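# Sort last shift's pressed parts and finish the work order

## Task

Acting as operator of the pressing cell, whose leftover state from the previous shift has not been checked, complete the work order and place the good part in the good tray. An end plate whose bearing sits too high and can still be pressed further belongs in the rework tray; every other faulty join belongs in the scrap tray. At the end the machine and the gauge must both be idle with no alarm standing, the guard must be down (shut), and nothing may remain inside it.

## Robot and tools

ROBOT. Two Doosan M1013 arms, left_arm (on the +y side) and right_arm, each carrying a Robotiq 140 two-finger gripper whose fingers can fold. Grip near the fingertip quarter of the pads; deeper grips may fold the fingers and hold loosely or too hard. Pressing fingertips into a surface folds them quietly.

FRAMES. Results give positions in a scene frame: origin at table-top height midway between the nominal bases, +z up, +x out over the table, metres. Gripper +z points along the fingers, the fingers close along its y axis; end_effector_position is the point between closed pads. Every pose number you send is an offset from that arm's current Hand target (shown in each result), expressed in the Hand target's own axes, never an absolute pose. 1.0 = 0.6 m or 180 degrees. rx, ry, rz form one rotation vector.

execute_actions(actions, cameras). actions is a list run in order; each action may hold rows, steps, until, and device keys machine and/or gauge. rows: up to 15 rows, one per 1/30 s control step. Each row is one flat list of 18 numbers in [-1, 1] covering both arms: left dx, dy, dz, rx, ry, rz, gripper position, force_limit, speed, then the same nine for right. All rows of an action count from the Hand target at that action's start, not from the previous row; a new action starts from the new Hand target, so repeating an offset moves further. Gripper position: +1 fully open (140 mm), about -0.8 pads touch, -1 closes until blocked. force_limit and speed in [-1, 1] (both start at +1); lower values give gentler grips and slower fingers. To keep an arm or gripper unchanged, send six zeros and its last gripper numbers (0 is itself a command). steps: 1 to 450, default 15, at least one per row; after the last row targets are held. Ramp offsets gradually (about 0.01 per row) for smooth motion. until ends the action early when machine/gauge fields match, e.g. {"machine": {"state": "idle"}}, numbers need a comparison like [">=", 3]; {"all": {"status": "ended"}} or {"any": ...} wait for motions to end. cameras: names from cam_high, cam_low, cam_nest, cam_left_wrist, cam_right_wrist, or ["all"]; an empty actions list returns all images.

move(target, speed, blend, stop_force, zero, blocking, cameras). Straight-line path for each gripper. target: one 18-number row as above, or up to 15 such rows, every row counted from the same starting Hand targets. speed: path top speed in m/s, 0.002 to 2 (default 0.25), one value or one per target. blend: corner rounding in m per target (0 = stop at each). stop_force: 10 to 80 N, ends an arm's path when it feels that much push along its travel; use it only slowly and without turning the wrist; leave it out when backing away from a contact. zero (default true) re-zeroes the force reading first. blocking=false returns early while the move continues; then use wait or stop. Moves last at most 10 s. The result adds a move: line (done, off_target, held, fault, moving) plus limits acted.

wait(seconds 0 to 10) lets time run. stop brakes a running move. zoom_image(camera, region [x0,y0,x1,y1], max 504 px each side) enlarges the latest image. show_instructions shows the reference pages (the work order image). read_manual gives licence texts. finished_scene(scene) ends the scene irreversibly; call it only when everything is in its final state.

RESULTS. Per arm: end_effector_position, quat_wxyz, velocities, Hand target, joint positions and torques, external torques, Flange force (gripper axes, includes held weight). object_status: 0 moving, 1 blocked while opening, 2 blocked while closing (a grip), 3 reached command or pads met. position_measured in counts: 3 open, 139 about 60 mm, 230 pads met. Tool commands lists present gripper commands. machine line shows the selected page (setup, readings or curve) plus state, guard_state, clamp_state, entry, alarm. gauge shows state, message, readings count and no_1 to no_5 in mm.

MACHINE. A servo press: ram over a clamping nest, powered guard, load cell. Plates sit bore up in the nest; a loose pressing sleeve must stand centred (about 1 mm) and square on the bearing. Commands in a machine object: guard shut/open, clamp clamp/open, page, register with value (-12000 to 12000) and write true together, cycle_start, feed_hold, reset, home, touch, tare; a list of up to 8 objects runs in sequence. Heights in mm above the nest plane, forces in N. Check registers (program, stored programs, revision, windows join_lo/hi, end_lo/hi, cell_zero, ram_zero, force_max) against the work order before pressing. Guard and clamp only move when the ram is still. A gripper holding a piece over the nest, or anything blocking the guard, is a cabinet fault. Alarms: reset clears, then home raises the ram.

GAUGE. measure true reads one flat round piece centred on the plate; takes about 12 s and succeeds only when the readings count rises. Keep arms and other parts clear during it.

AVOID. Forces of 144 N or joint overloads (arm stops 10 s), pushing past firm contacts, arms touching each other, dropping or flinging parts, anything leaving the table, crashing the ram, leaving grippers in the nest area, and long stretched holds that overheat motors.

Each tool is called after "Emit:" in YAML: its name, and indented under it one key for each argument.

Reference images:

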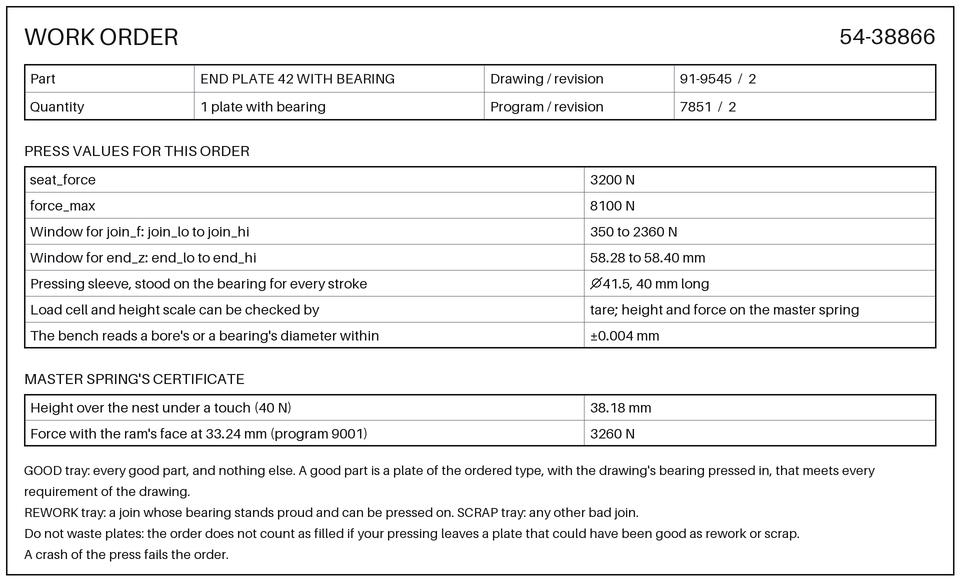

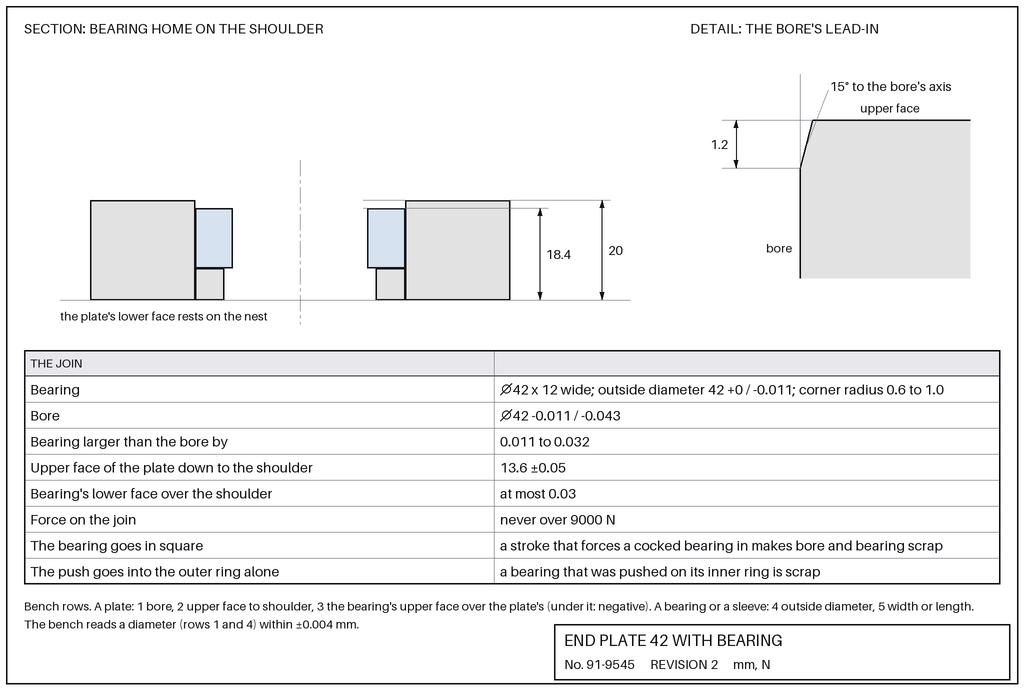

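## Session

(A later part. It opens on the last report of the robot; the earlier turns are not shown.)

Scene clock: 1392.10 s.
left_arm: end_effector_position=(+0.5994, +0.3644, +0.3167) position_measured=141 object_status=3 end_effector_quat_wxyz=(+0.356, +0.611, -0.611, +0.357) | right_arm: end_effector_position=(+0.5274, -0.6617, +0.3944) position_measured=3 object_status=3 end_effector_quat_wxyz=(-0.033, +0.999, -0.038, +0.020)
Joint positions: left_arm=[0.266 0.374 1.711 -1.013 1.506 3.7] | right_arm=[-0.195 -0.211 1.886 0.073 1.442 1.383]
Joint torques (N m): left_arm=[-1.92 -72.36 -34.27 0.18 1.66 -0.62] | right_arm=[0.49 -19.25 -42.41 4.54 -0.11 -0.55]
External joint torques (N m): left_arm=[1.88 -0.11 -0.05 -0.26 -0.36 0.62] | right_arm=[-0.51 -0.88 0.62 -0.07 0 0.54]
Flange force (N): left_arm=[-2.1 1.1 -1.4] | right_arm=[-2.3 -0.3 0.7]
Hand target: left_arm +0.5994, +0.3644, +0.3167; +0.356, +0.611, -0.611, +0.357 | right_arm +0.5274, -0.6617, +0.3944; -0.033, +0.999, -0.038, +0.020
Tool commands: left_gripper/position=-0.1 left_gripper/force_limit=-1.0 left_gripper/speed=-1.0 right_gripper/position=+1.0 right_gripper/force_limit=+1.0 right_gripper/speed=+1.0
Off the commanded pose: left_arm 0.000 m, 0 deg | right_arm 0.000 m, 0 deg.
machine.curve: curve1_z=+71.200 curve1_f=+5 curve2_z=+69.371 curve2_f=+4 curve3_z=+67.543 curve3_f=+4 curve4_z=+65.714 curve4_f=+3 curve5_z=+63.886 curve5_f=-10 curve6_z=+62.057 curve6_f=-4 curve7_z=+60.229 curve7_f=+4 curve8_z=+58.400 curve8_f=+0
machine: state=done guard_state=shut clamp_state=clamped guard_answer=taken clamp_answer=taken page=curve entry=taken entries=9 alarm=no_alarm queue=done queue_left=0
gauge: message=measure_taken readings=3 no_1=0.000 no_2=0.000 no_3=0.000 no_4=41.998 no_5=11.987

Emit:
execute_actions:
  actions:
    - {"machine":{"guard":"open"},"steps":120,"until":{"machine":{"guard_state":"open"}}}

Emit:
move:
  target:
    - [-0.155,-0.0003,0.1552,0,0,0,-0.1,-1,-1,0,0,0,0,0,0,1,1,1]
    - [0.0985,-0.0003,0.601,0,0,0,-0.1,-1,-1,0,0,0,0,0,0,1,1,1]
  speed: [0.2,0.12]
  blend: 0.02
  cameras: ["cam_nest","cam_left_wrist"]

Emit:
zoom_image:
  camera: "cam_left_wrist"
  region: [410, 270, 530, 390]

Emit:
zoom_image:
  camera: "cam_nest"
  region: [170, 200, 290, 320]

Scene clock: 1409.60 s.
left_arm: end_effector_position=(+0.5994, +0.3644, +0.3167) position_measured=141 object_status=3 end_effector_quat_wxyz=(+0.356, +0.611, -0.611, +0.357) | right_arm: end_effector_position=(+0.5274, -0.6617, +0.3944) position_measured=3 object_status=3 end_effector_quat_wxyz=(-0.033, +0.999, -0.038, +0.020)
Joint positions: left_arm=[0.266 0.374 1.711 -1.013 1.506 3.7] | right_arm=[-0.195 -0.211 1.886 0.073 1.442 1.383]
Joint torques (N m): left_arm=[-1.99 -72.23 -34.19 0.18 1.67 -0.64] | right_arm=[0.38 -19.64 -42.48 4.45 -0.16 -0.49]
External joint torques (N m): left_arm=[1.94 -0.36 -0.28 -0.26 -0.38 0.64] | right_arm=[-0.38 -0.57 0.6 0.02 0.04 0.48]
Flange force (N): left_arm=[-1.8 1.0 -1.7] | right_arm=[-1.8 -0.4 0.7]
Hand target: left_arm +0.5994, +0.3644, +0.3167; +0.356, +0.611, -0.611, +0.357 | right_arm +0.5274, -0.6617, +0.3944; -0.033, +0.999, -0.038, +0.020
Tool commands: left_gripper/position=-0.1 left_gripper/force_limit=-1.0 left_gripper/speed=-1.0 right_gripper/position=+1.0 right_gripper/force_limit=+1.0 right_gripper/speed=+1.0
Off the commanded pose: left_arm 0.000 m, 0 deg | right_arm 0.000 m, 0 deg.
machine.curve: curve1_z=+71.200 curve1_f=+5 curve2_z=+69.371 curve2_f=+4 curve3_z=+67.543 curve3_f=+4 curve4_z=+65.714 curve4_f=+3 curve5_z=+63.886 curve5_f=-10 curve6_z=+62.057 curve6_f=-4 curve7_z=+60.229 curve7_f=+4 curve8_z=+58.400 curve8_f=+0
machine: state=done guard_state=open clamp_state=clamped guard_answer=taken clamp_answer=taken page=curve entry=taken entries=9 alarm=no_alarm queue=running queue_left=0
gauge: message=measure_taken readings=3 no_1=0.000 no_2=0.000 no_3=0.000 no_4=41.998 no_5=11.987

Scene clock: 1413.20 s.
left_arm: end_effector_position=(+0.5998, +0.0214, +0.1908) position_measured=141 object_status=3 end_effector_quat_wxyz=(+0.356, +0.611, -0.611, +0.357) | right_arm: end_effector_position=(+0.5274, -0.6617, +0.3944) position_measured=3 object_status=3 end_effector_quat_wxyz=(-0.033, +0.999, -0.038, +0.020)
Joint positions: left_arm=[-0.225 0.476 1.828 -1.318 1.056 3.742] | right_arm=[-0.195 -0.211 1.886 0.073 1.442 1.383]
Joint torques (N m): left_arm=[-2.55 -76.83 -29.3 -0.65 1.73 -0.63] | right_arm=[0.2 -19.53 -42.48 4.44 -0.12 -0.52]
External joint torques (N m): left_arm=[2.54 -0.2 0.16 -0.29 -0.35 0.63] | right_arm=[-0.2 -0.74 0.52 0.04 0 0.52]
Flange force (N): left_arm=[-2.9 0.5 -2.3] | right_arm=[-1.8 -0.9 0.7]
Hand target: left_arm +0.5998, +0.0214, +0.1908; +0.356, +0.611, -0.611, +0.357 | right_arm +0.5274, -0.6617, +0.3944; -0.033, +0.999, -0.038, +0.020
Off the commanded pose: left_arm 0.000 m, 0 deg | right_arm 0.000 m, 0 deg.
machine.curve: curve1_z=+71.200 curve1_f=+5 curve2_z=+69.371 curve2_f=+4 curve3_z=+67.543 curve3_f=+4 curve4_z=+65.714 curve4_f=+3 curve5_z=+63.886 curve5_f=-10 curve6_z=+62.057 curve6_f=-4 curve7_z=+60.229 curve7_f=+4 curve8_z=+58.400 curve8_f=+0
machine: state=done guard_state=open clamp_state=clamped guard_answer=taken clamp_answer=taken page=curve entry=taken entries=9 alarm=no_alarm queue=done queue_left=0
gauge: message=measure_taken readings=3 no_1=0.000 no_2=0.000 no_3=0.000 no_4=41.998 no_5=11.987
move: done
Images, in order (width x height): cam_nest 504x504, cam_left_wrist 896x504.

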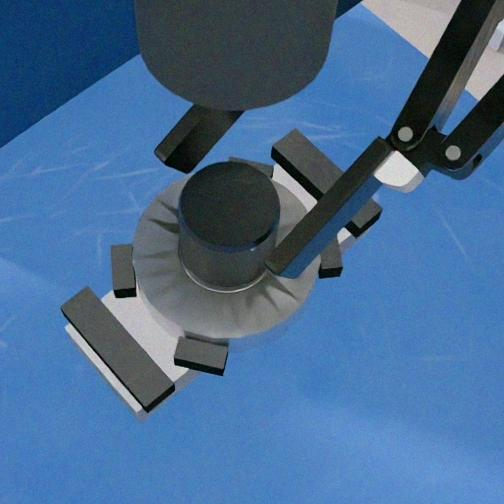

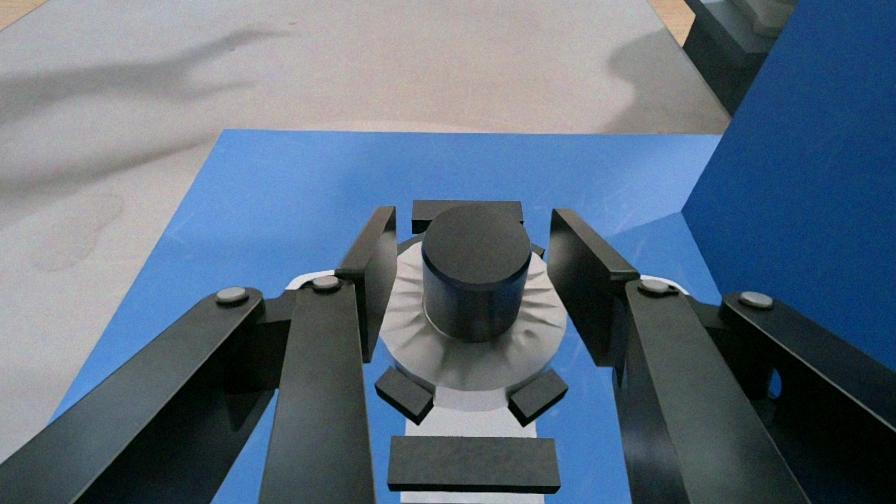

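Scaled by 4.200 from the camera's 896x504 image, which has a finer 1280x720 frame.

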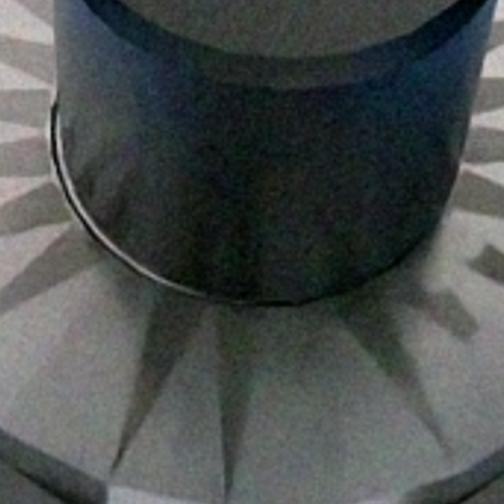

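Scaled by 4.200 from the camera's 504x504 image, which has a finer 720x720 frame.

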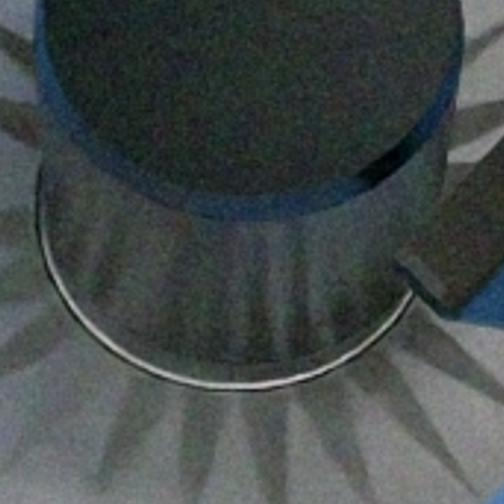

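Emit:
execute_actions:
  actions:
    - {"rows":[[0,0.0003,0,0,0,0,-0.1,-1,-1,0,0,0,0,0,0,1,1,1]],"steps":20}
    - {"rows":[[0,0,0,0,0,0,-1,-1,-1,0,0,0,0,0,0,1,1,1]],"steps":70}
  cameras: ["cam_nest","cam_left_wrist"]

Emit:
zoom_image:
  camera: "cam_left_wrist"
  region: [410, 270, 530, 390]

Emit:
zoom_image:
  camera: "cam_nest"
  region: [170, 200, 290, 320]

Scene clock: 1441.20 s.
left_arm: end_effector_position=(+0.5996, +0.0214, +0.1908) position_measured=168 object_status=2 end_effector_quat_wxyz=(+0.356, +0.611, -0.611, +0.357) | right_arm: end_effector_position=(+0.5274, -0.6617, +0.3944) position_measured=3 object_status=3 end_effector_quat_wxyz=(-0.033, +0.999, -0.038, +0.020)
Joint positions: left_arm=[-0.225 0.476 1.829 -1.318 1.056 3.742] | right_arm=[-0.195 -0.211 1.886 0.073 1.442 1.383]
Joint torques (N m): left_arm=[-2.17 -76.02 -28.7 -0.47 1.61 -0.59] | right_arm=[0.33 -19.21 -42.5 4.52 -0.1 -0.52]
External joint torques (N m): left_arm=[2.08 -0.96 -0.48 -0.48 -0.23 0.59] | right_arm=[-0.34 -0.96 0.7 -0.06 -0.01 0.51]
External joint torques at the end of the 1st action: left_arm=[2.06 -0.06 0.16 -0.22 -0.34 0.63] | right_arm=[-0.54 -0.92 0.69 -0.03 0.04 0.51]
Flange force (N): left_arm=[-1.5 0.4 -2.2] | right_arm=[-2.5 -0.6 0.9]
Flange force at the end of the 1st action (N): left_arm=[-2.7 0.5 -1.7] | right_arm=[-2.5 -0.1 0.8]
Hand target: left_arm +0.5996, +0.0214, +0.1908; +0.356, +0.611, -0.611, +0.357 | right_arm +0.5274, -0.6617, +0.3944; -0.033, +0.999, -0.038, +0.020
Off the commanded pose: left_arm 0.000 m, 0 deg | right_arm 0.000 m, 0 deg.
machine.curve: curve1_z=+71.200 curve1_f=+5 curve2_z=+69.371 curve2_f=+4 curve3_z=+67.543 curve3_f=+4 curve4_z=+65.714 curve4_f=+3 curve5_z=+63.886 curve5_f=-10 curve6_z=+62.057 curve6_f=-4 curve7_z=+60.229 curve7_f=+4 curve8_z=+58.400 curve8_f=+0
machine: state=done guard_state=open clamp_state=clamped guard_answer=taken clamp_answer=taken page=curve entry=taken entries=9 alarm=no_alarm queue=done queue_left=0
gauge: message=measure_taken readings=3 no_1=0.000 no_2=0.000 no_3=0.000 no_4=41.998 no_5=11.987
Images, in order (width x height): cam_nest 504x504, cam_left_wrist 896x504.

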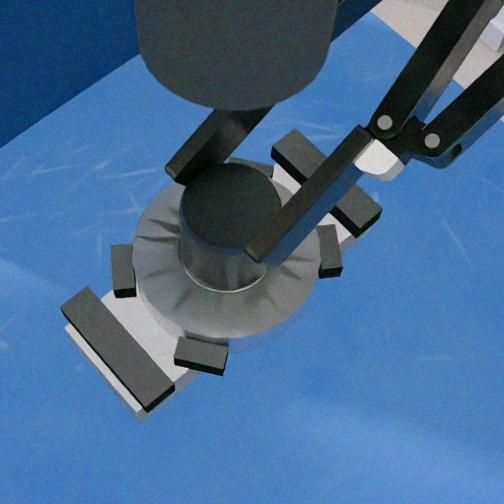

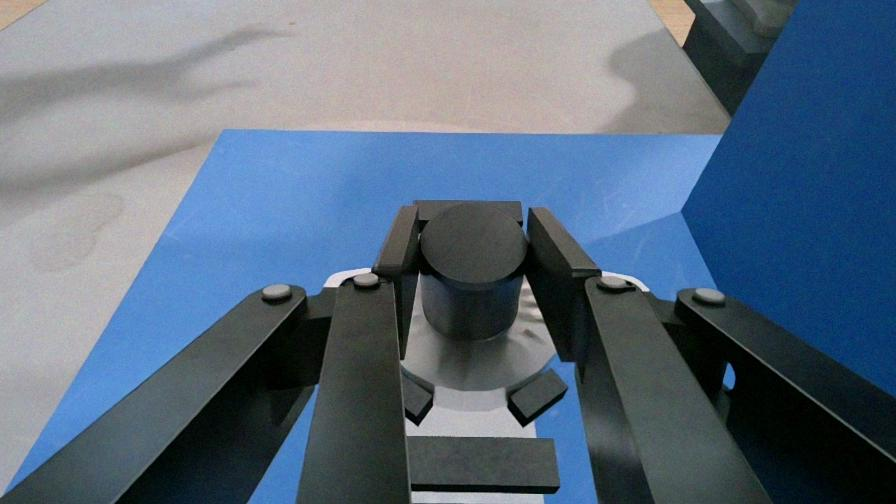

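Scaled by 4.200 from the camera's 896x504 image, which has a finer 1280x720 frame.

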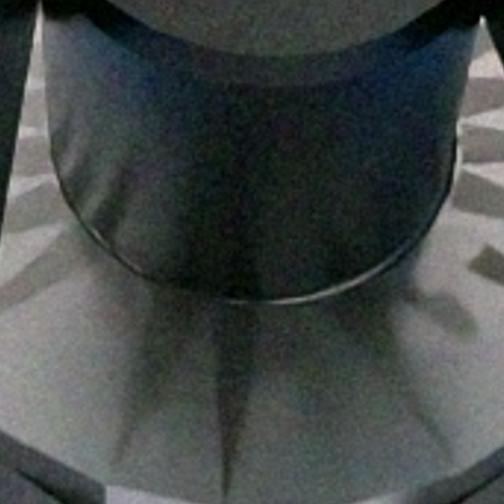

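Scaled by 4.200 from the camera's 504x504 image, which has a finer 720x720 frame.

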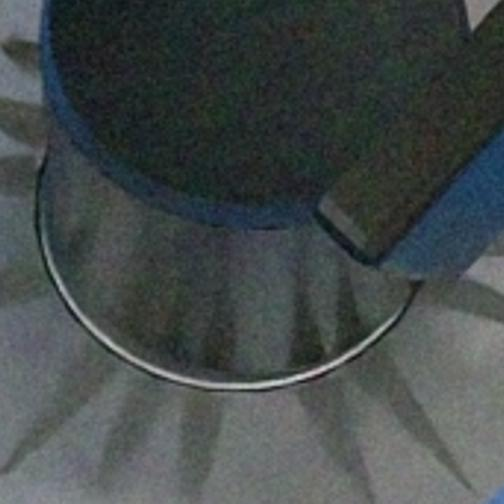

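Emit:
move:
  target: [0.0002,0.0002,0.0004,0,0,0,-1,-1,-1,0,0,0,0,0,0,1,1,1]
  speed: 0.01

Emit:
execute_actions:
  actions:
    - {"rows":[[0,0,0,0,0,0,-0.1,-1,-1,0,0,0,0,0,0,1,1,1]],"steps":60}
  cameras: ["cam_nest","cam_left_wrist"]

Emit:
zoom_image:
  camera: "cam_left_wrist"
  region: [410, 270, 530, 390]

Emit:
zoom_image:
  camera: "cam_nest"
  region: [170, 200, 290, 320]

Scene clock: 1446.97 s.
left_arm: end_effector_position=(+0.5996, +0.0211, +0.1908) position_measured=168 object_status=2 end_effector_quat_wxyz=(+0.356, +0.611, -0.611, +0.357) | right_arm: end_effector_position=(+0.5274, -0.6617, +0.3944) position_measured=3 object_status=3 end_effector_quat_wxyz=(-0.033, +0.999, -0.038, +0.020)
Joint positions: left_arm=[-0.225 0.476 1.829 -1.318 1.055 3.742] | right_arm=[-0.195 -0.211 1.886 0.073 1.442 1.383]
Joint torques (N m): left_arm=[-2.3 -76.23 -28.77 -0.51 1.72 -0.58] | right_arm=[0.23 -19.19 -42.52 4.45 -0.14 -0.48]
External joint torques (N m): left_arm=[2.21 -0.74 -0.43 -0.46 -0.34 0.58] | right_arm=[-0.18 -1.12 0.58 0.03 0.02 0.48]
Flange force (N): left_arm=[-1.8 0.2 -2.1] | right_arm=[-2.6 -0.9 0.6]
Hand target: left_arm +0.5995, +0.0211, +0.1908; +0.356, +0.611, -0.611, +0.357 | right_arm +0.5274, -0.6617, +0.3944; -0.033, +0.999, -0.038, +0.020
Off the commanded pose: left_arm 0.000 m, 0 deg | right_arm 0.000 m, 0 deg.
machine.curve: curve1_z=+71.200 curve1_f=+5 curve2_z=+69.371 curve2_f=+4 curve3_z=+67.543 curve3_f=+4 curve4_z=+65.714 curve4_f=+3 curve5_z=+63.886 curve5_f=-10 curve6_z=+62.057 curve6_f=-4 curve7_z=+60.229 curve7_f=+4 curve8_z=+58.400 curve8_f=+0
machine: state=done guard_state=open clamp_state=clamped guard_answer=taken clamp_answer=taken page=curve entry=taken entries=9 alarm=no_alarm queue=done queue_left=0
gauge: message=measure_taken readings=3 no_1=0.000 no_2=0.000 no_3=0.000 no_4=41.998 no_5=11.987
move: done

Scene clock: 1449.17 s.
left_arm: end_effector_position=(+0.5995, +0.0211, +0.1908) position_measured=141 object_status=3 end_effector_quat_wxyz=(+0.356, +0.611, -0.611, +0.357) | right_arm: end_effector_position=(+0.5274, -0.6617, +0.3944) position_measured=3 object_status=3 end_effector_quat_wxyz=(-0.033, +0.999, -0.038, +0.020)
Joint positions: left_arm=[-0.225 0.476 1.829 -1.318 1.055 3.742] | right_arm=[-0.195 -0.211 1.886 0.073 1.442 1.383]
Joint torques (N m): left_arm=[-1.78 -76.78 -29.28 -0.73 1.75 -0.62] | right_arm=[0.58 -19.48 -42.45 4.48 -0.14 -0.49]
External joint torques (N m): left_arm=[1.72 -0.29 0.05 -0.23 -0.36 0.62] | right_arm=[-0.58 -0.71 0.6 -0.01 0.03 0.49]
Flange force (N): left_arm=[-2.2 0.7 -1.4] | right_arm=[-2.1 0.1 0.7]
Hand target: left_arm +0.5995, +0.0211, +0.1908; +0.356, +0.611, -0.611, +0.357 | right_arm +0.5274, -0.6617, +0.3944; -0.033, +0.999, -0.038, +0.020
Off the commanded pose: left_arm 0.000 m, 0 deg | right_arm 0.000 m, 0 deg.
machine.curve: curve1_z=+71.200 curve1_f=+5 curve2_z=+69.371 curve2_f=+4 curve3_z=+67.543 curve3_f=+4 curve4_z=+65.714 curve4_f=+3 curve5_z=+63.886 curve5_f=-10 curve6_z=+62.057 curve6_f=-4 curve7_z=+60.229 curve7_f=+4 curve8_z=+58.400 curve8_f=+0
machine: state=done guard_state=open clamp_state=clamped guard_answer=taken clamp_answer=taken page=curve entry=taken entries=9 alarm=no_alarm queue=done queue_left=0
gauge: message=measure_taken readings=3 no_1=0.000 no_2=0.000 no_3=0.000 no_4=41.998 no_5=11.987
Images, in order (width x height): cam_nest 504x504, cam_left_wrist 896x504.

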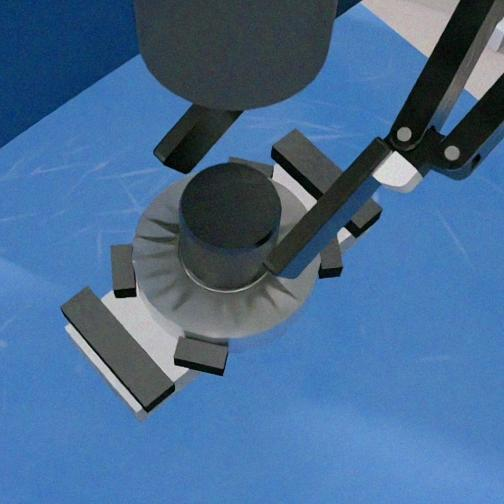

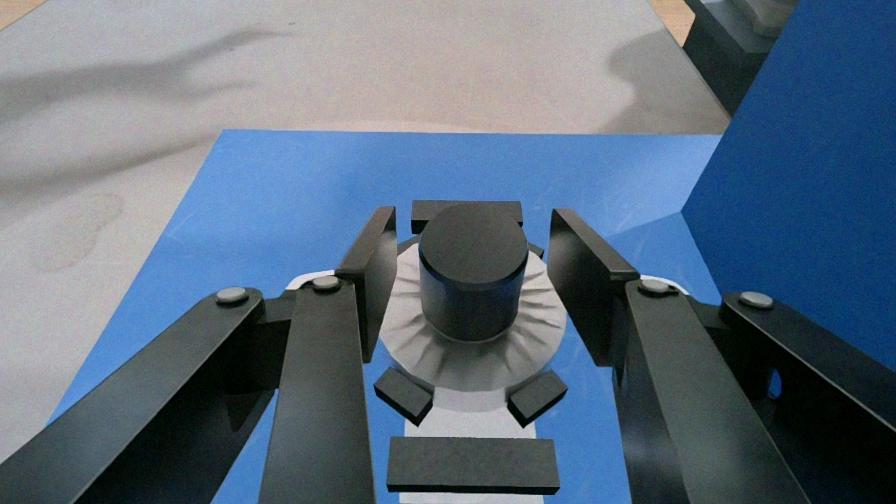

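Scaled by 4.200 from the camera's 896x504 image, which has a finer 1280x720 frame.

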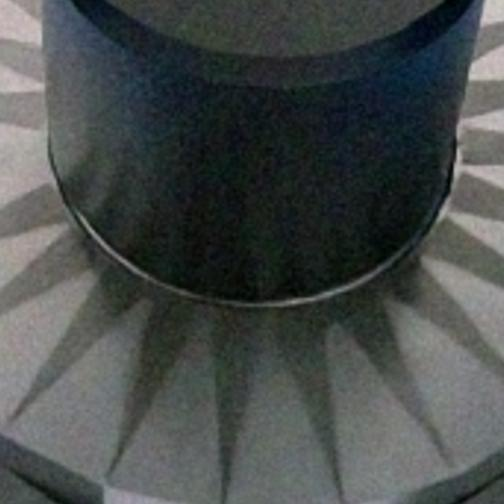

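Scaled by 4.200 from the camera's 504x504 image, which has a finer 720x720 frame.

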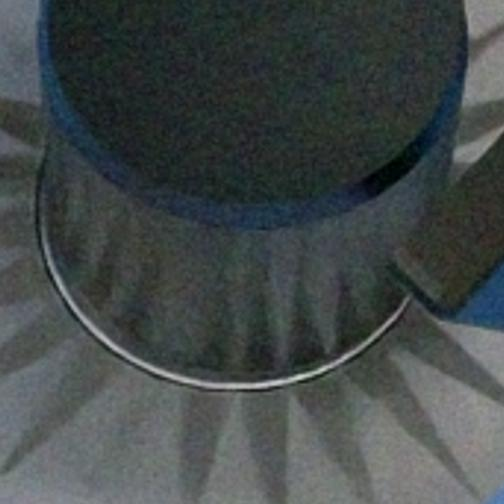

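Emit:
move:
  target:
    - [0,0,-0.1,0,0,0,-0.1,-1,-1,0,0,0,0,0,0,1,1,1]
    - [-0.1,0,-0.6,0,0,0,-0.1,-1,-1,0,0,0,0,0,0,1,1,1]
  speed: [0.06,0.2]
  blend: 0.02
  cameras: ["cam_nest"]

Emit:
zoom_image:
  camera: "cam_nest"
  region: [170, 200, 290, 320]

Emit:
execute_actions:
  actions:
    - {"machine":[{"guard":"shut"},{"touch":true}],"steps":450,"until":{"machine":{"queue":["!=","running"]}}}
    - {"machine":{"page":"readings"},"steps":3}
  cameras: ["cam_nest"]

Emit:
zoom_image:
  camera: "cam_nest"
  region: [170, 200, 290, 320]

Scene clock: 1456.10 s.
left_arm: end_effector_position=(+0.5992, +0.3640, +0.3156) position_measured=141 object_status=3 end_effector_quat_wxyz=(+0.356, +0.611, -0.611, +0.357) | right_arm: end_effector_position=(+0.5274, -0.6617, +0.3944) position_measured=3 object_status=3 end_effector_quat_wxyz=(-0.033, +0.999, -0.038, +0.020)
Joint positions: left_arm=[0.265 0.374 1.712 -1.013 1.504 3.702] | right_arm=[-0.195 -0.211 1.886 0.073 1.442 1.383]
Joint torques (N m): left_arm=[-0.99 -72.15 -33.86 0.13 1.66 -0.6] | right_arm=[0.65 -19.18 -42.49 4.48 -0.15 -0.48]
External joint torques (N m): left_arm=[0.93 -0.53 -0.64 -0.2 -0.37 0.6] | right_arm=[-0.68 -1.05 0.57 0 0.03 0.48]
Flange force (N): left_arm=[-0.8 0.2 -0.9] | right_arm=[-2.6 0.3 0.5]
Hand target: left_arm +0.5992, +0.3641, +0.3156; +0.356, +0.611, -0.611, +0.357 | right_arm +0.5274, -0.6617, +0.3944; -0.033, +0.999, -0.038, +0.020
Off the commanded pose: left_arm 0.000 m, 0 deg | right_arm 0.000 m, 0 deg.
machine.curve: curve1_z=+71.200 curve1_f=+5 curve2_z=+69.371 curve2_f=+4 curve3_z=+67.543 curve3_f=+4 curve4_z=+65.714 curve4_f=+3 curve5_z=+63.886 curve5_f=-10 curve6_z=+62.057 curve6_f=-4 curve7_z=+60.229 curve7_f=+4 curve8_z=+58.400 curve8_f=+0
machine: state=done guard_state=open clamp_state=clamped guard_answer=taken clamp_answer=taken page=curve entry=taken entries=9 alarm=no_alarm queue=done queue_left=0
gauge: message=measure_taken readings=3 no_1=0.000 no_2=0.000 no_3=0.000 no_4=41.998 no_5=11.987
move: done
Images, in order (width x height): cam_nest 504x504.

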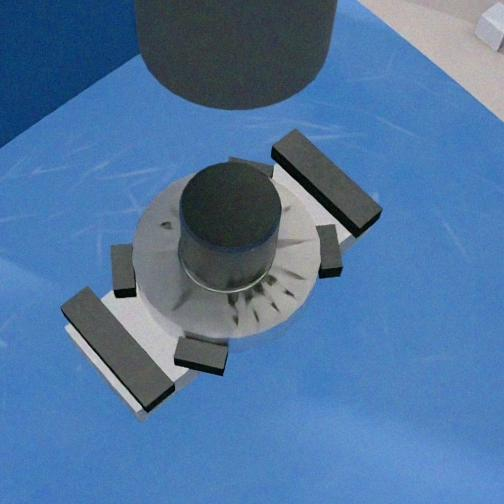

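Scaled by 4.200 from the camera's 504x504 image, which has a finer 720x720 frame.

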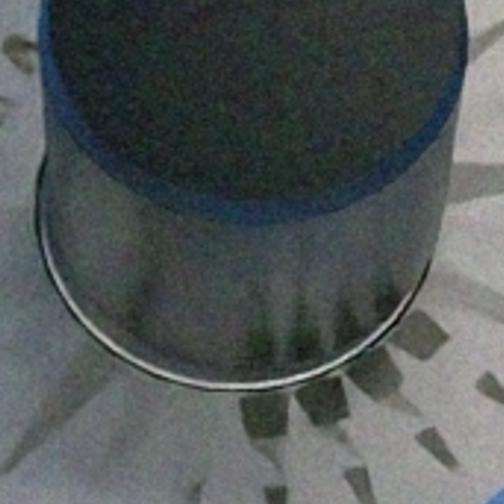

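Scene clock: 1468.27 s.
left_arm: end_effector_position=(+0.5992, +0.3641, +0.3156) position_measured=141 object_status=3 end_effector_quat_wxyz=(+0.356, +0.611, -0.611, +0.357) | right_arm: end_effector_position=(+0.5274, -0.6617, +0.3944) position_measured=3 object_status=3 end_effector_quat_wxyz=(-0.033, +0.999, -0.038, +0.020)
Joint positions: left_arm=[0.266 0.374 1.712 -1.013 1.504 3.702] | right_arm=[-0.195 -0.211 1.886 0.073 1.442 1.383]
Joint torques (N m): left_arm=[-2.01 -72.32 -34.26 0.2 1.66 -0.62] | right_arm=[0.49 -19.3 -42.51 4.5 -0.13 -0.46]
External joint torques (N m): left_arm=[2 -0.33 -0.2 -0.27 -0.36 0.62] | right_arm=[-0.52 -1 0.45 -0.01 0.01 0.46]
External joint torques at the end of the 1st action: left_arm=[2.08 -0.31 -0.33 -0.3 -0.38 0.6] | right_arm=[-0.52 -0.52 0.56 -0.03 0.07 0.54]
Flange force (N): left_arm=[-1.9 1.1 -1.7] | right_arm=[-2.3 0.0 0.4]
Flange force at the end of the 1st action (N): left_arm=[-1.9 0.9 -1.9] | right_arm=[-1.7 -0.1 0.6]
Hand target: left_arm +0.5992, +0.3641, +0.3156; +0.356, +0.611, -0.611, +0.357 | right_arm +0.5274, -0.6617, +0.3944; -0.033, +0.999, -0.038, +0.020
Tool commands: left_gripper/position=-0.1 left_gripper/force_limit=-1.0 left_gripper/speed=-1.0 right_gripper/position=+1.0 right_gripper/force_limit=+1.0 right_gripper/speed=+1.0
Off the commanded pose: left_arm 0.000 m, 0 deg | right_arm 0.000 m, 0 deg.
machine.readings: force=+0 touch_z=+59.999 join_f=+0 peak_f=+3524 end_z=+59.916 ok=+0 pos_z=+164.766 cycles=+3
machine: state=done guard_state=shut clamp_state=clamped guard_answer=taken clamp_answer=taken page=readings entry=taken entries=10 alarm=no_alarm queue=done queue_left=0
gauge: message=measure_taken readings=3 no_1=0.000 no_2=0.000 no_3=0.000 no_4=41.998 no_5=11.987
Images, in order (width x height): cam_nest 504x504.

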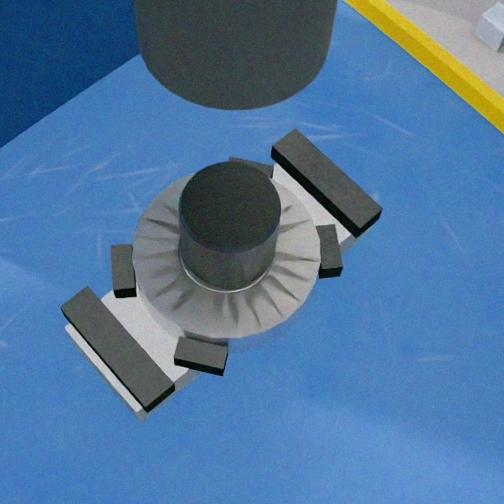

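Scaled by 4.200 from the camera's 504x504 image, which has a finer 720x720 frame.

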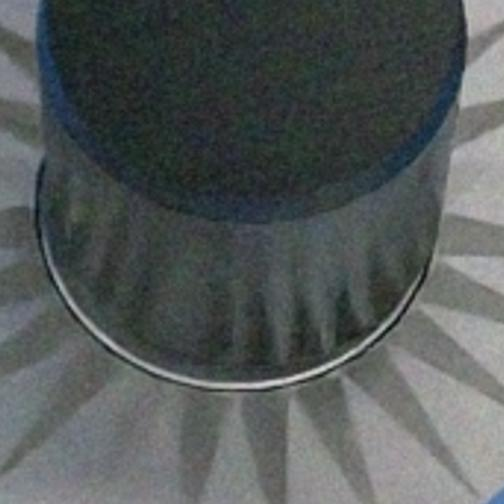

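Emit:
execute_actions:
  actions:
    - {"machine":{"cycle_start":true},"steps":450,"until":{"machine":{"state":["!=","running"]}}}
    - {"machine":{"page":"readings"},"steps":3}
  cameras: ["cam_nest"]

Emit:
zoom_image:
  camera: "cam_nest"
  region: [170, 200, 290, 320]

Scene clock: 1479.63 s.
left_arm: end_effector_position=(+0.5992, +0.3641, +0.3156) position_measured=141 object_status=3 end_effector_quat_wxyz=(+0.356, +0.611, -0.611, +0.357) | right_arm: end_effector_position=(+0.5274, -0.6617, +0.3944) position_measured=3 object_status=3 end_effector_quat_wxyz=(-0.033, +0.999, -0.038, +0.020)
Joint positions: left_arm=[0.266 0.374 1.712 -1.013 1.504 3.702] | right_arm=[-0.195 -0.211 1.886 0.073 1.442 1.383]
Joint torques (N m): left_arm=[-2.17 -72.13 -34.18 0.16 1.62 -0.62] | right_arm=[0.63 -19.57 -42.56 4.46 -0.15 -0.47]
External joint torques (N m): left_arm=[2.15 -0.29 -0.1 -0.23 -0.33 0.62] | right_arm=[-0.66 -0.64 0.66 0.01 0.03 0.47]
External joint torques at the end of the 1st action: left_arm=[2.09 -0.17 0.05 -0.26 -0.36 0.65] | right_arm=[-0.51 -0.71 0.61 0.02 0.03 0.51]
Flange force (N): left_arm=[-2.1 1.3 -1.9] | right_arm=[-2.1 0.3 0.8]
Flange force at the end of the 1st action (N): left_arm=[-2.3 1.5 -1.6] | right_arm=[-2.0 -0.1 0.7]
Hand target: left_arm +0.5992, +0.3641, +0.3156; +0.356, +0.611, -0.611, +0.357 | right_arm +0.5274, -0.6617, +0.3944; -0.033, +0.999, -0.038, +0.020
Tool commands: left_gripper/position=-0.1 left_gripper/force_limit=-1.0 left_gripper/speed=-1.0 right_gripper/position=+1.0 right_gripper/force_limit=+1.0 right_gripper/speed=+1.0
Off the commanded pose: left_arm 0.000 m, 0 deg | right_arm 0.000 m, 0 deg.
machine.readings: force=+0 touch_z=+59.999 join_f=+0 peak_f=+3524 end_z=+59.916 ok=+0 pos_z=+164.766 cycles=+4
machine: state=done guard_state=shut clamp_state=clamped guard_answer=taken clamp_answer=taken page=readings entry=taken entries=11 alarm=no_alarm queue=done queue_left=0
gauge: message=measure_taken readings=3 no_1=0.000 no_2=0.000 no_3=0.000 no_4=41.998 no_5=11.987
Images, in order (width x height): cam_nest 504x504.

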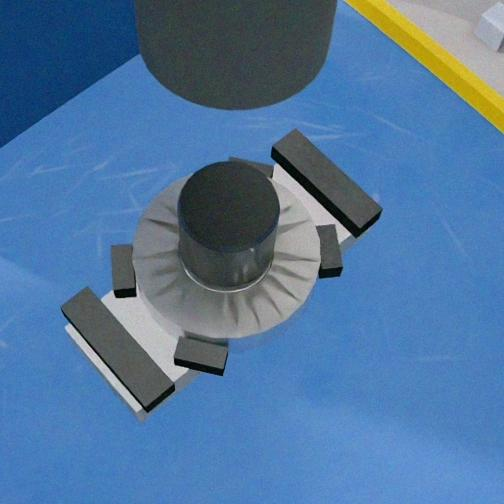

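Scaled by 4.200 from the camera's 504x504 image, which has a finer 720x720 frame.

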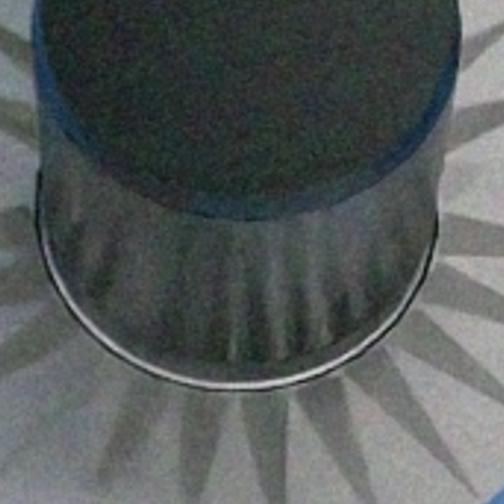

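Emit:
execute_actions:
  actions:
    - {"machine":{"guard":"open"},"steps":120,"until":{"machine":{"guard_state":"open"}}}

Emit:
move:
  target:
    - [-0.155,-0.0003,0.1552,0,0,0,-0.1,-1,-1,0,0,0,0,0,0,1,1,1]
    - [0.0985,0.0003,0.601,0,0,0,-0.1,-1,-1,0,0,0,0,0,0,1,1,1]
  speed: [0.2,0.12]
  blend: 0.02

Emit:
execute_actions:
  actions:
    - {"rows":[[0,0,0,0,0,0,-1,-0.2,-1,0,0,0,0,0,0,1,1,1]],"steps":80}
  cameras: ["cam_left_wrist"]

Emit:
move:
  target:
    - [0.0435,0,-0.0247,0,0,0,-1,-0.2,-1,0,0,0,0,0,0,1,1,1]
  speed: 0.05
  cameras: ["cam_nest","cam_left_wrist"]

Emit:
zoom_image:
  camera: "cam_nest"
  region: [150, 170, 300, 320]

Scene clock: 1492.53 s.
left_arm: end_effector_position=(+0.5992, +0.3641, +0.3156) position_measured=141 object_status=3 end_effector_quat_wxyz=(+0.356, +0.611, -0.611, +0.357) | right_arm: end_effector_position=(+0.5274, -0.6617, +0.3944) position_measured=3 object_status=3 end_effector_quat_wxyz=(-0.033, +0.999, -0.038, +0.020)
Joint positions: left_arm=[0.266 0.374 1.712 -1.013 1.504 3.702] | right_arm=[-0.195 -0.211 1.886 0.073 1.442 1.383]
Joint torques (N m): left_arm=[-1.91 -72.11 -34.18 0.17 1.65 -0.64] | right_arm=[0.06 -19.31 -42.5 4.47 -0.1 -0.46]
External joint torques (N m): left_arm=[1.86 -0.29 -0.1 -0.25 -0.35 0.64] | right_arm=[-0.07 -0.96 0.52 0.01 -0.02 0.45]
Flange force (N): left_arm=[-1.9 1.3 -1.5] | right_arm=[-2.2 -1.1 0.7]
Hand target: left_arm +0.5992, +0.3641, +0.3156; +0.356, +0.611, -0.611, +0.357 | right_arm +0.5274, -0.6617, +0.3944; -0.033, +0.999, -0.038, +0.020
Tool commands: left_gripper/position=-0.1 left_gripper/force_limit=-1.0 left_gripper/speed=-1.0 right_gripper/position=+1.0 right_gripper/force_limit=+1.0 right_gripper/speed=+1.0
Off the commanded pose: left_arm 0.000 m, 0 deg | right_arm 0.000 m, 0 deg.
machine.readings: force=+0 touch_z=+59.999 join_f=+0 peak_f=+3524 end_z=+59.916 ok=+0 pos_z=+164.766 cycles=+4
machine: state=done guard_state=open clamp_state=clamped guard_answer=taken clamp_answer=taken page=readings entry=taken entries=11 alarm=no_alarm queue=running queue_left=0
gauge: message=measure_taken readings=3 no_1=0.000 no_2=0.000 no_3=0.000 no_4=41.998 no_5=11.987

Scene clock: 1496.13 s.
left_arm: end_effector_position=(+0.5993, +0.0211, +0.1897) position_measured=141 object_status=3 end_effector_quat_wxyz=(+0.356, +0.611, -0.611, +0.357) | right_arm: end_effector_position=(+0.5274, -0.6617, +0.3944) position_measured=3 object_status=3 end_effector_quat_wxyz=(-0.033, +0.999, -0.038, +0.020)
Joint positions: left_arm=[-0.225 0.477 1.83 -1.319 1.055 3.745] | right_arm=[-0.195 -0.211 1.886 0.073 1.442 1.383]
Joint torques (N m): left_arm=[-1.62 -76.69 -29.3 -0.86 1.72 -0.64] | right_arm=[0.49 -19.64 -42.44 4.46 -0.12 -0.53]
External joint torques (N m): left_arm=[1.58 -0.29 0.38 -0.08 -0.33 0.64] | right_arm=[-0.45 -0.62 0.54 0.01 0 0.52]
Flange force (N): left_arm=[-2.3 1.3 -1.4] | right_arm=[-1.7 -0.3 0.7]
Hand target: left_arm +0.5993, +0.0210, +0.1897; +0.356, +0.611, -0.611, +0.357 | right_arm +0.5274, -0.6617, +0.3944; -0.033, +0.999, -0.038, +0.020
Off the commanded pose: left_arm 0.000 m, 0 deg | right_arm 0.000 m, 0 deg.
machine.readings: force=+0 touch_z=+59.999 join_f=+0 peak_f=+3524 end_z=+59.916 ok=+0 pos_z=+164.766 cycles=+4
machine: state=done guard_state=open clamp_state=clamped guard_answer=taken clamp_answer=taken page=readings entry=taken entries=11 alarm=no_alarm queue=done queue_left=0
gauge: message=measure_taken readings=3 no_1=0.000 no_2=0.000 no_3=0.000 no_4=41.998 no_5=11.987
move: done

Scene clock: 1499.00 s.
left_arm: end_effector_position=(+0.5993, +0.0210, +0.1897) position_measured=169 object_status=2 end_effector_quat_wxyz=(+0.356, +0.611, -0.611, +0.357) | right_arm: end_effector_position=(+0.5274, -0.6617, +0.3944) position_measured=3 object_status=3 end_effector_quat_wxyz=(-0.033, +0.999, -0.038, +0.020)
Joint positions: left_arm=[-0.225 0.477 1.83 -1.319 1.055 3.745] | right_arm=[-0.195 -0.211 1.886 0.073 1.442 1.383]
Joint torques (N m): left_arm=[-3.56 -74.8 -28.48 -0.56 1.49 -0.54] | right_arm=[0.45 -19.5 -42.6 4.46 -0.11 -0.47]
External joint torques (N m): left_arm=[3.52 -2.39 -0.79 -0.39 -0.1 0.54] | right_arm=[-0.49 -0.77 0.61 0.02 -0.01 0.47]
Flange force (N): left_arm=[-1.0 0.8 -5.2] | right_arm=[-2.1 -0.1 0.8]
Hand target: left_arm +0.5993, +0.0210, +0.1897; +0.356, +0.611, -0.611, +0.357 | right_arm +0.5274, -0.6617, +0.3944; -0.033, +0.999, -0.038, +0.020
Off the commanded pose: left_arm 0.000 m, 0 deg | right_arm 0.000 m, 0 deg.
machine.readings: force=+0 touch_z=+59.999 join_f=+0 peak_f=+3524 end_z=+59.916 ok=+0 pos_z=+164.766 cycles=+4
machine: state=done guard_state=open clamp_state=clamped guard_answer=taken clamp_answer=taken page=readings entry=taken entries=11 alarm=no_alarm queue=done queue_left=0
gauge: message=measure_taken readings=3 no_1=0.000 no_2=0.000 no_3=0.000 no_4=41.998 no_5=11.987
Images, in order (width x height): cam_left_wrist 896x504.

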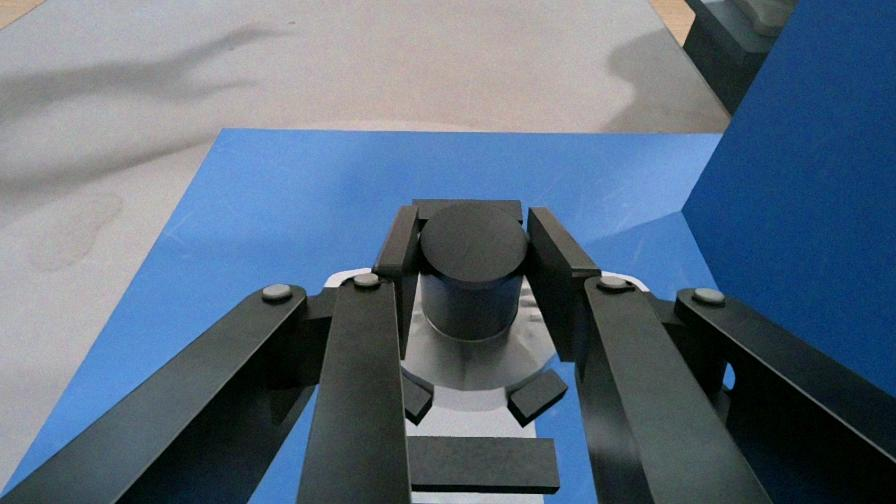

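Scene clock: 1499.90 s.
left_arm: end_effector_position=(+0.5993, +0.0211, +0.2197) position_measured=169 object_status=2 end_effector_quat_wxyz=(+0.356, +0.611, -0.611, +0.357) | right_arm: end_effector_position=(+0.5274, -0.6617, +0.3944) position_measured=3 object_status=3 end_effector_quat_wxyz=(-0.033, +0.999, -0.038, +0.020)
Joint positions: left_arm=[-0.225 0.445 1.813 -1.292 1.068 3.69] | right_arm=[-0.195 -0.211 1.886 0.073 1.442 1.383]
Joint torques (N m): left_arm=[-2.02 -79.17 -32.6 -1.71 2.33 -0.65] | right_arm=[0.21 -19.44 -42.57 4.49 -0.14 -0.47]
External joint torques (N m): left_arm=[1.95 3.61 1.86 0.78 -1.06 0.64] | right_arm=[-0.19 -0.85 0.6 -0.01 0.02 0.47]
Flange force (N): left_arm=[-6.3 -0.9 0.9] | right_arm=[-2.1 -0.8 0.7]
Hand target: left_arm +0.5993, +0.0211, +0.2197; +0.356, +0.611, -0.611, +0.357 | right_arm +0.5274, -0.6617, +0.3944; -0.033, +0.999, -0.038, +0.020
Off the commanded pose: left_arm 0.000 m, 0 deg | right_arm 0.000 m, 0 deg.
machine.readings: force=+0 touch_z=+59.999 join_f=+0 peak_f=+3524 end_z=+59.916 ok=+0 pos_z=+164.766 cycles=+4
machine: state=done guard_state=open clamp_state=clamped guard_answer=taken clamp_answer=taken page=readings entry=taken entries=11 alarm=no_alarm queue=done queue_left=0
gauge: message=measure_taken readings=3 no_1=0.000 no_2=0.000 no_3=0.000 no_4=41.998 no_5=11.987
move: done
Images, in order (width x height): cam_nest 504x504, cam_left_wrist 896x504.

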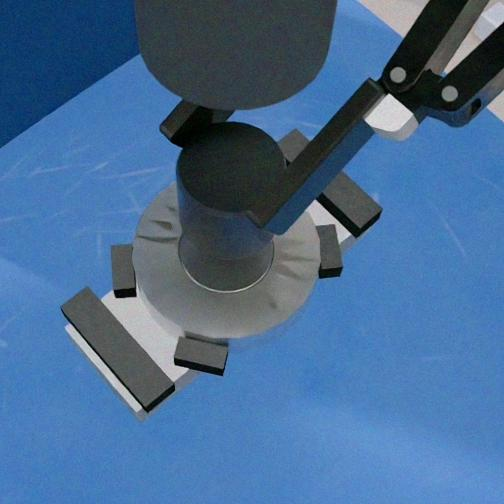

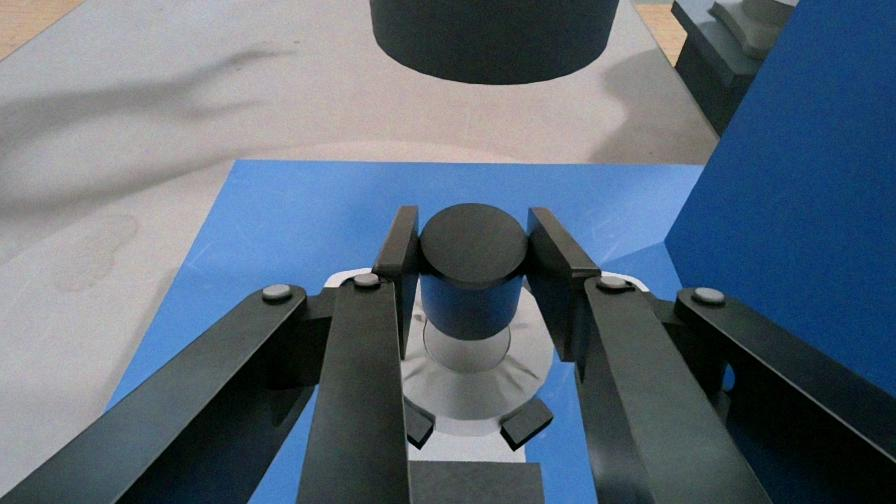

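Scaled by 3.360 from the camera's 504x504 image, which has a finer 720x720 frame.

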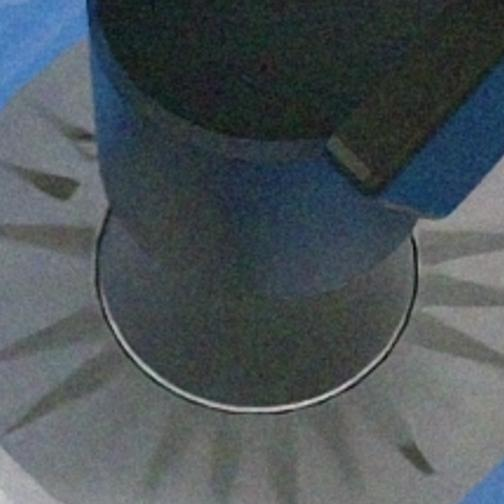

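Emit:
move:
  target: [-0.2344,0,-0.5168,0,0,0,-1,-0.2,-1,0,0,0,0,0,0,1,1,1]
  speed: 0.2
  cameras: ["cam_nest"]

Emit:
zoom_image:
  camera: "cam_nest"
  region: [120, 150, 330, 360]

Emit:
move:
  target: [-0.469,-0.1667,-0.4912,0.4355,0,-0.2465,-1,-0.2,-1,0,0,0,0,0,0,1,1,1]
  speed: 0.2
  cameras: ["cam_high","cam_left_wrist"]

Scene clock: 1506.73 s.
left_arm: end_effector_position=(+0.5991, +0.3602, +0.2498) position_measured=169 object_status=2 end_effector_quat_wxyz=(+0.356, +0.611, -0.611, +0.357) | right_arm: end_effector_position=(+0.5274, -0.6617, +0.3944) position_measured=3 object_status=3 end_effector_quat_wxyz=(-0.033, +0.999, -0.038, +0.020)
Joint positions: left_arm=[0.26 0.431 1.767 -1.025 1.443 3.794] | right_arm=[-0.195 -0.211 1.886 0.073 1.442 1.383]
Joint torques (N m): left_arm=[-2.56 -77.58 -33.15 -0.96 2.61 -0.64] | right_arm=[0.38 -19.45 -42.55 4.5 -0.11 -0.5]
External joint torques (N m): left_arm=[2.4 2.53 1.69 0.84 -1.12 0.64] | right_arm=[-0.48 -0.69 0.74 -0.04 0 0.5]
Flange force (N): left_arm=[-6.1 1.7 0.1] | right_arm=[-2.2 -0.2 1.0]
Hand target: left_arm +0.5991, +0.3603, +0.2498; +0.356, +0.611, -0.611, +0.357 | right_arm +0.5274, -0.6617, +0.3944; -0.033, +0.999, -0.038, +0.020
Off the commanded pose: left_arm 0.000 m, 0 deg | right_arm 0.000 m, 0 deg.
machine.readings: force=+0 touch_z=+59.999 join_f=+0 peak_f=+3524 end_z=+59.916 ok=+0 pos_z=+164.766 cycles=+4
machine: state=done guard_state=open clamp_state=clamped guard_answer=taken clamp_answer=taken page=readings entry=taken entries=11 alarm=no_alarm queue=done queue_left=0
gauge: message=measure_taken readings=3 no_1=0.000 no_2=0.000 no_3=0.000 no_4=41.998 no_5=11.987
move: done
Images, in order (width x height): cam_nest 504x504.

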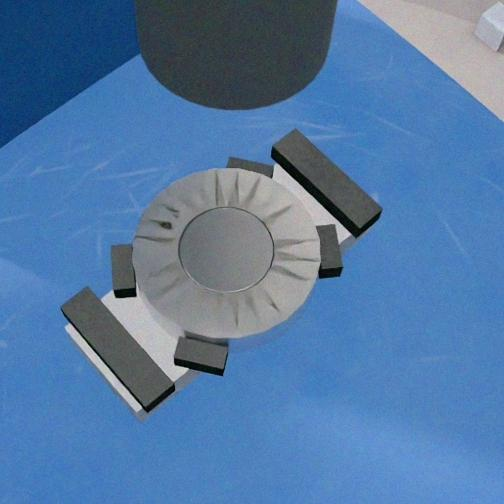

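Scaled by 2.400 from the camera's 504x504 image, which has a finer 720x720 frame.

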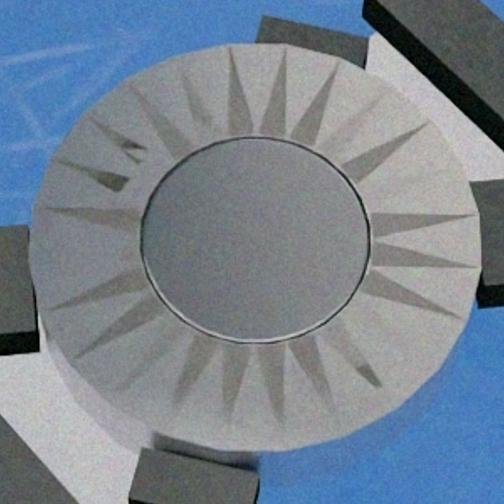

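Scene clock: 1511.20 s.
left_arm: end_effector_position=(+0.6991, +0.7554, +0.1499) position_measured=169 object_status=2 end_effector_quat_wxyz=(+0.000, +0.864, +0.001, +0.504) | right_arm: end_effector_position=(+0.5274, -0.6617, +0.3944) position_measured=3 object_status=3 end_effector_quat_wxyz=(-0.033, +0.999, -0.038, +0.020)
Joint positions: left_arm=[0.517 0.385 2.088 -2.207 0.53 4.103] | right_arm=[-0.195 -0.211 1.886 0.073 1.442 1.383]
Joint torques (N m): left_arm=[-1.92 -67.89 -28.23 -2.55 3.46 -0.69] | right_arm=[0.35 -19.16 -42.54 4.48 -0.12 -0.51]
External joint torques (N m): left_arm=[1.89 3.08 2.77 0.26 -1.45 0.69] | right_arm=[-0.34 -0.99 0.74 -0.02 0.01 0.5]
Flange force (N): left_arm=[-5.9 -0.7 0.7] | right_arm=[-2.6 -0.6 0.9]
Hand target: left_arm +0.6991, +0.7553, +0.1499; +0.000, +0.864, +0.001, +0.504 | right_arm +0.5274, -0.6617, +0.3944; -0.033, +0.999, -0.038, +0.020
Off the commanded pose: left_arm 0.000 m, 0 deg | right_arm 0.000 m, 0 deg.
machine.readings: force=+0 touch_z=+59.999 join_f=+0 peak_f=+3524 end_z=+59.916 ok=+0 pos_z=+164.766 cycles=+4
machine: state=done guard_state=open clamp_state=clamped guard_answer=taken clamp_answer=taken page=readings entry=taken entries=11 alarm=no_alarm queue=done queue_left=0
gauge: message=measure_taken readings=3 no_1=0.000 no_2=0.000 no_3=0.000 no_4=41.998 no_5=11.987
move: done
Images, in order (width x height): cam_high 504x504, cam_left_wrist 896x504.

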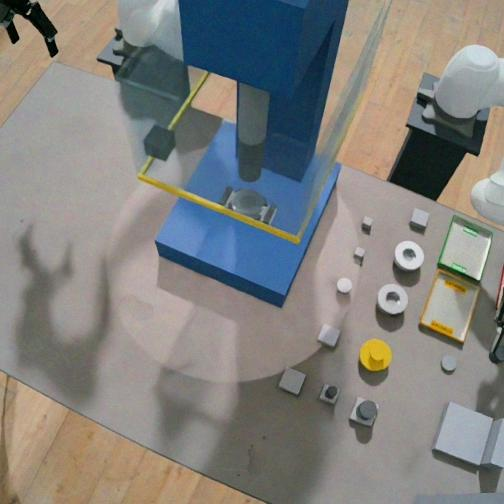

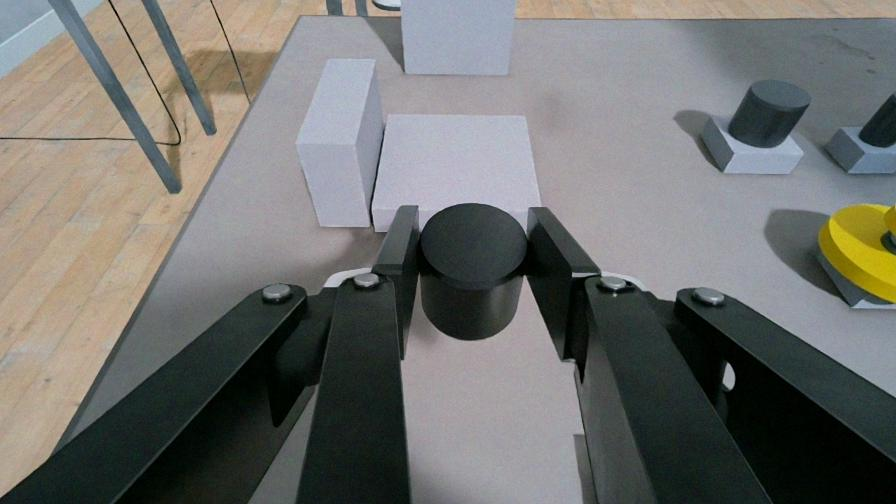

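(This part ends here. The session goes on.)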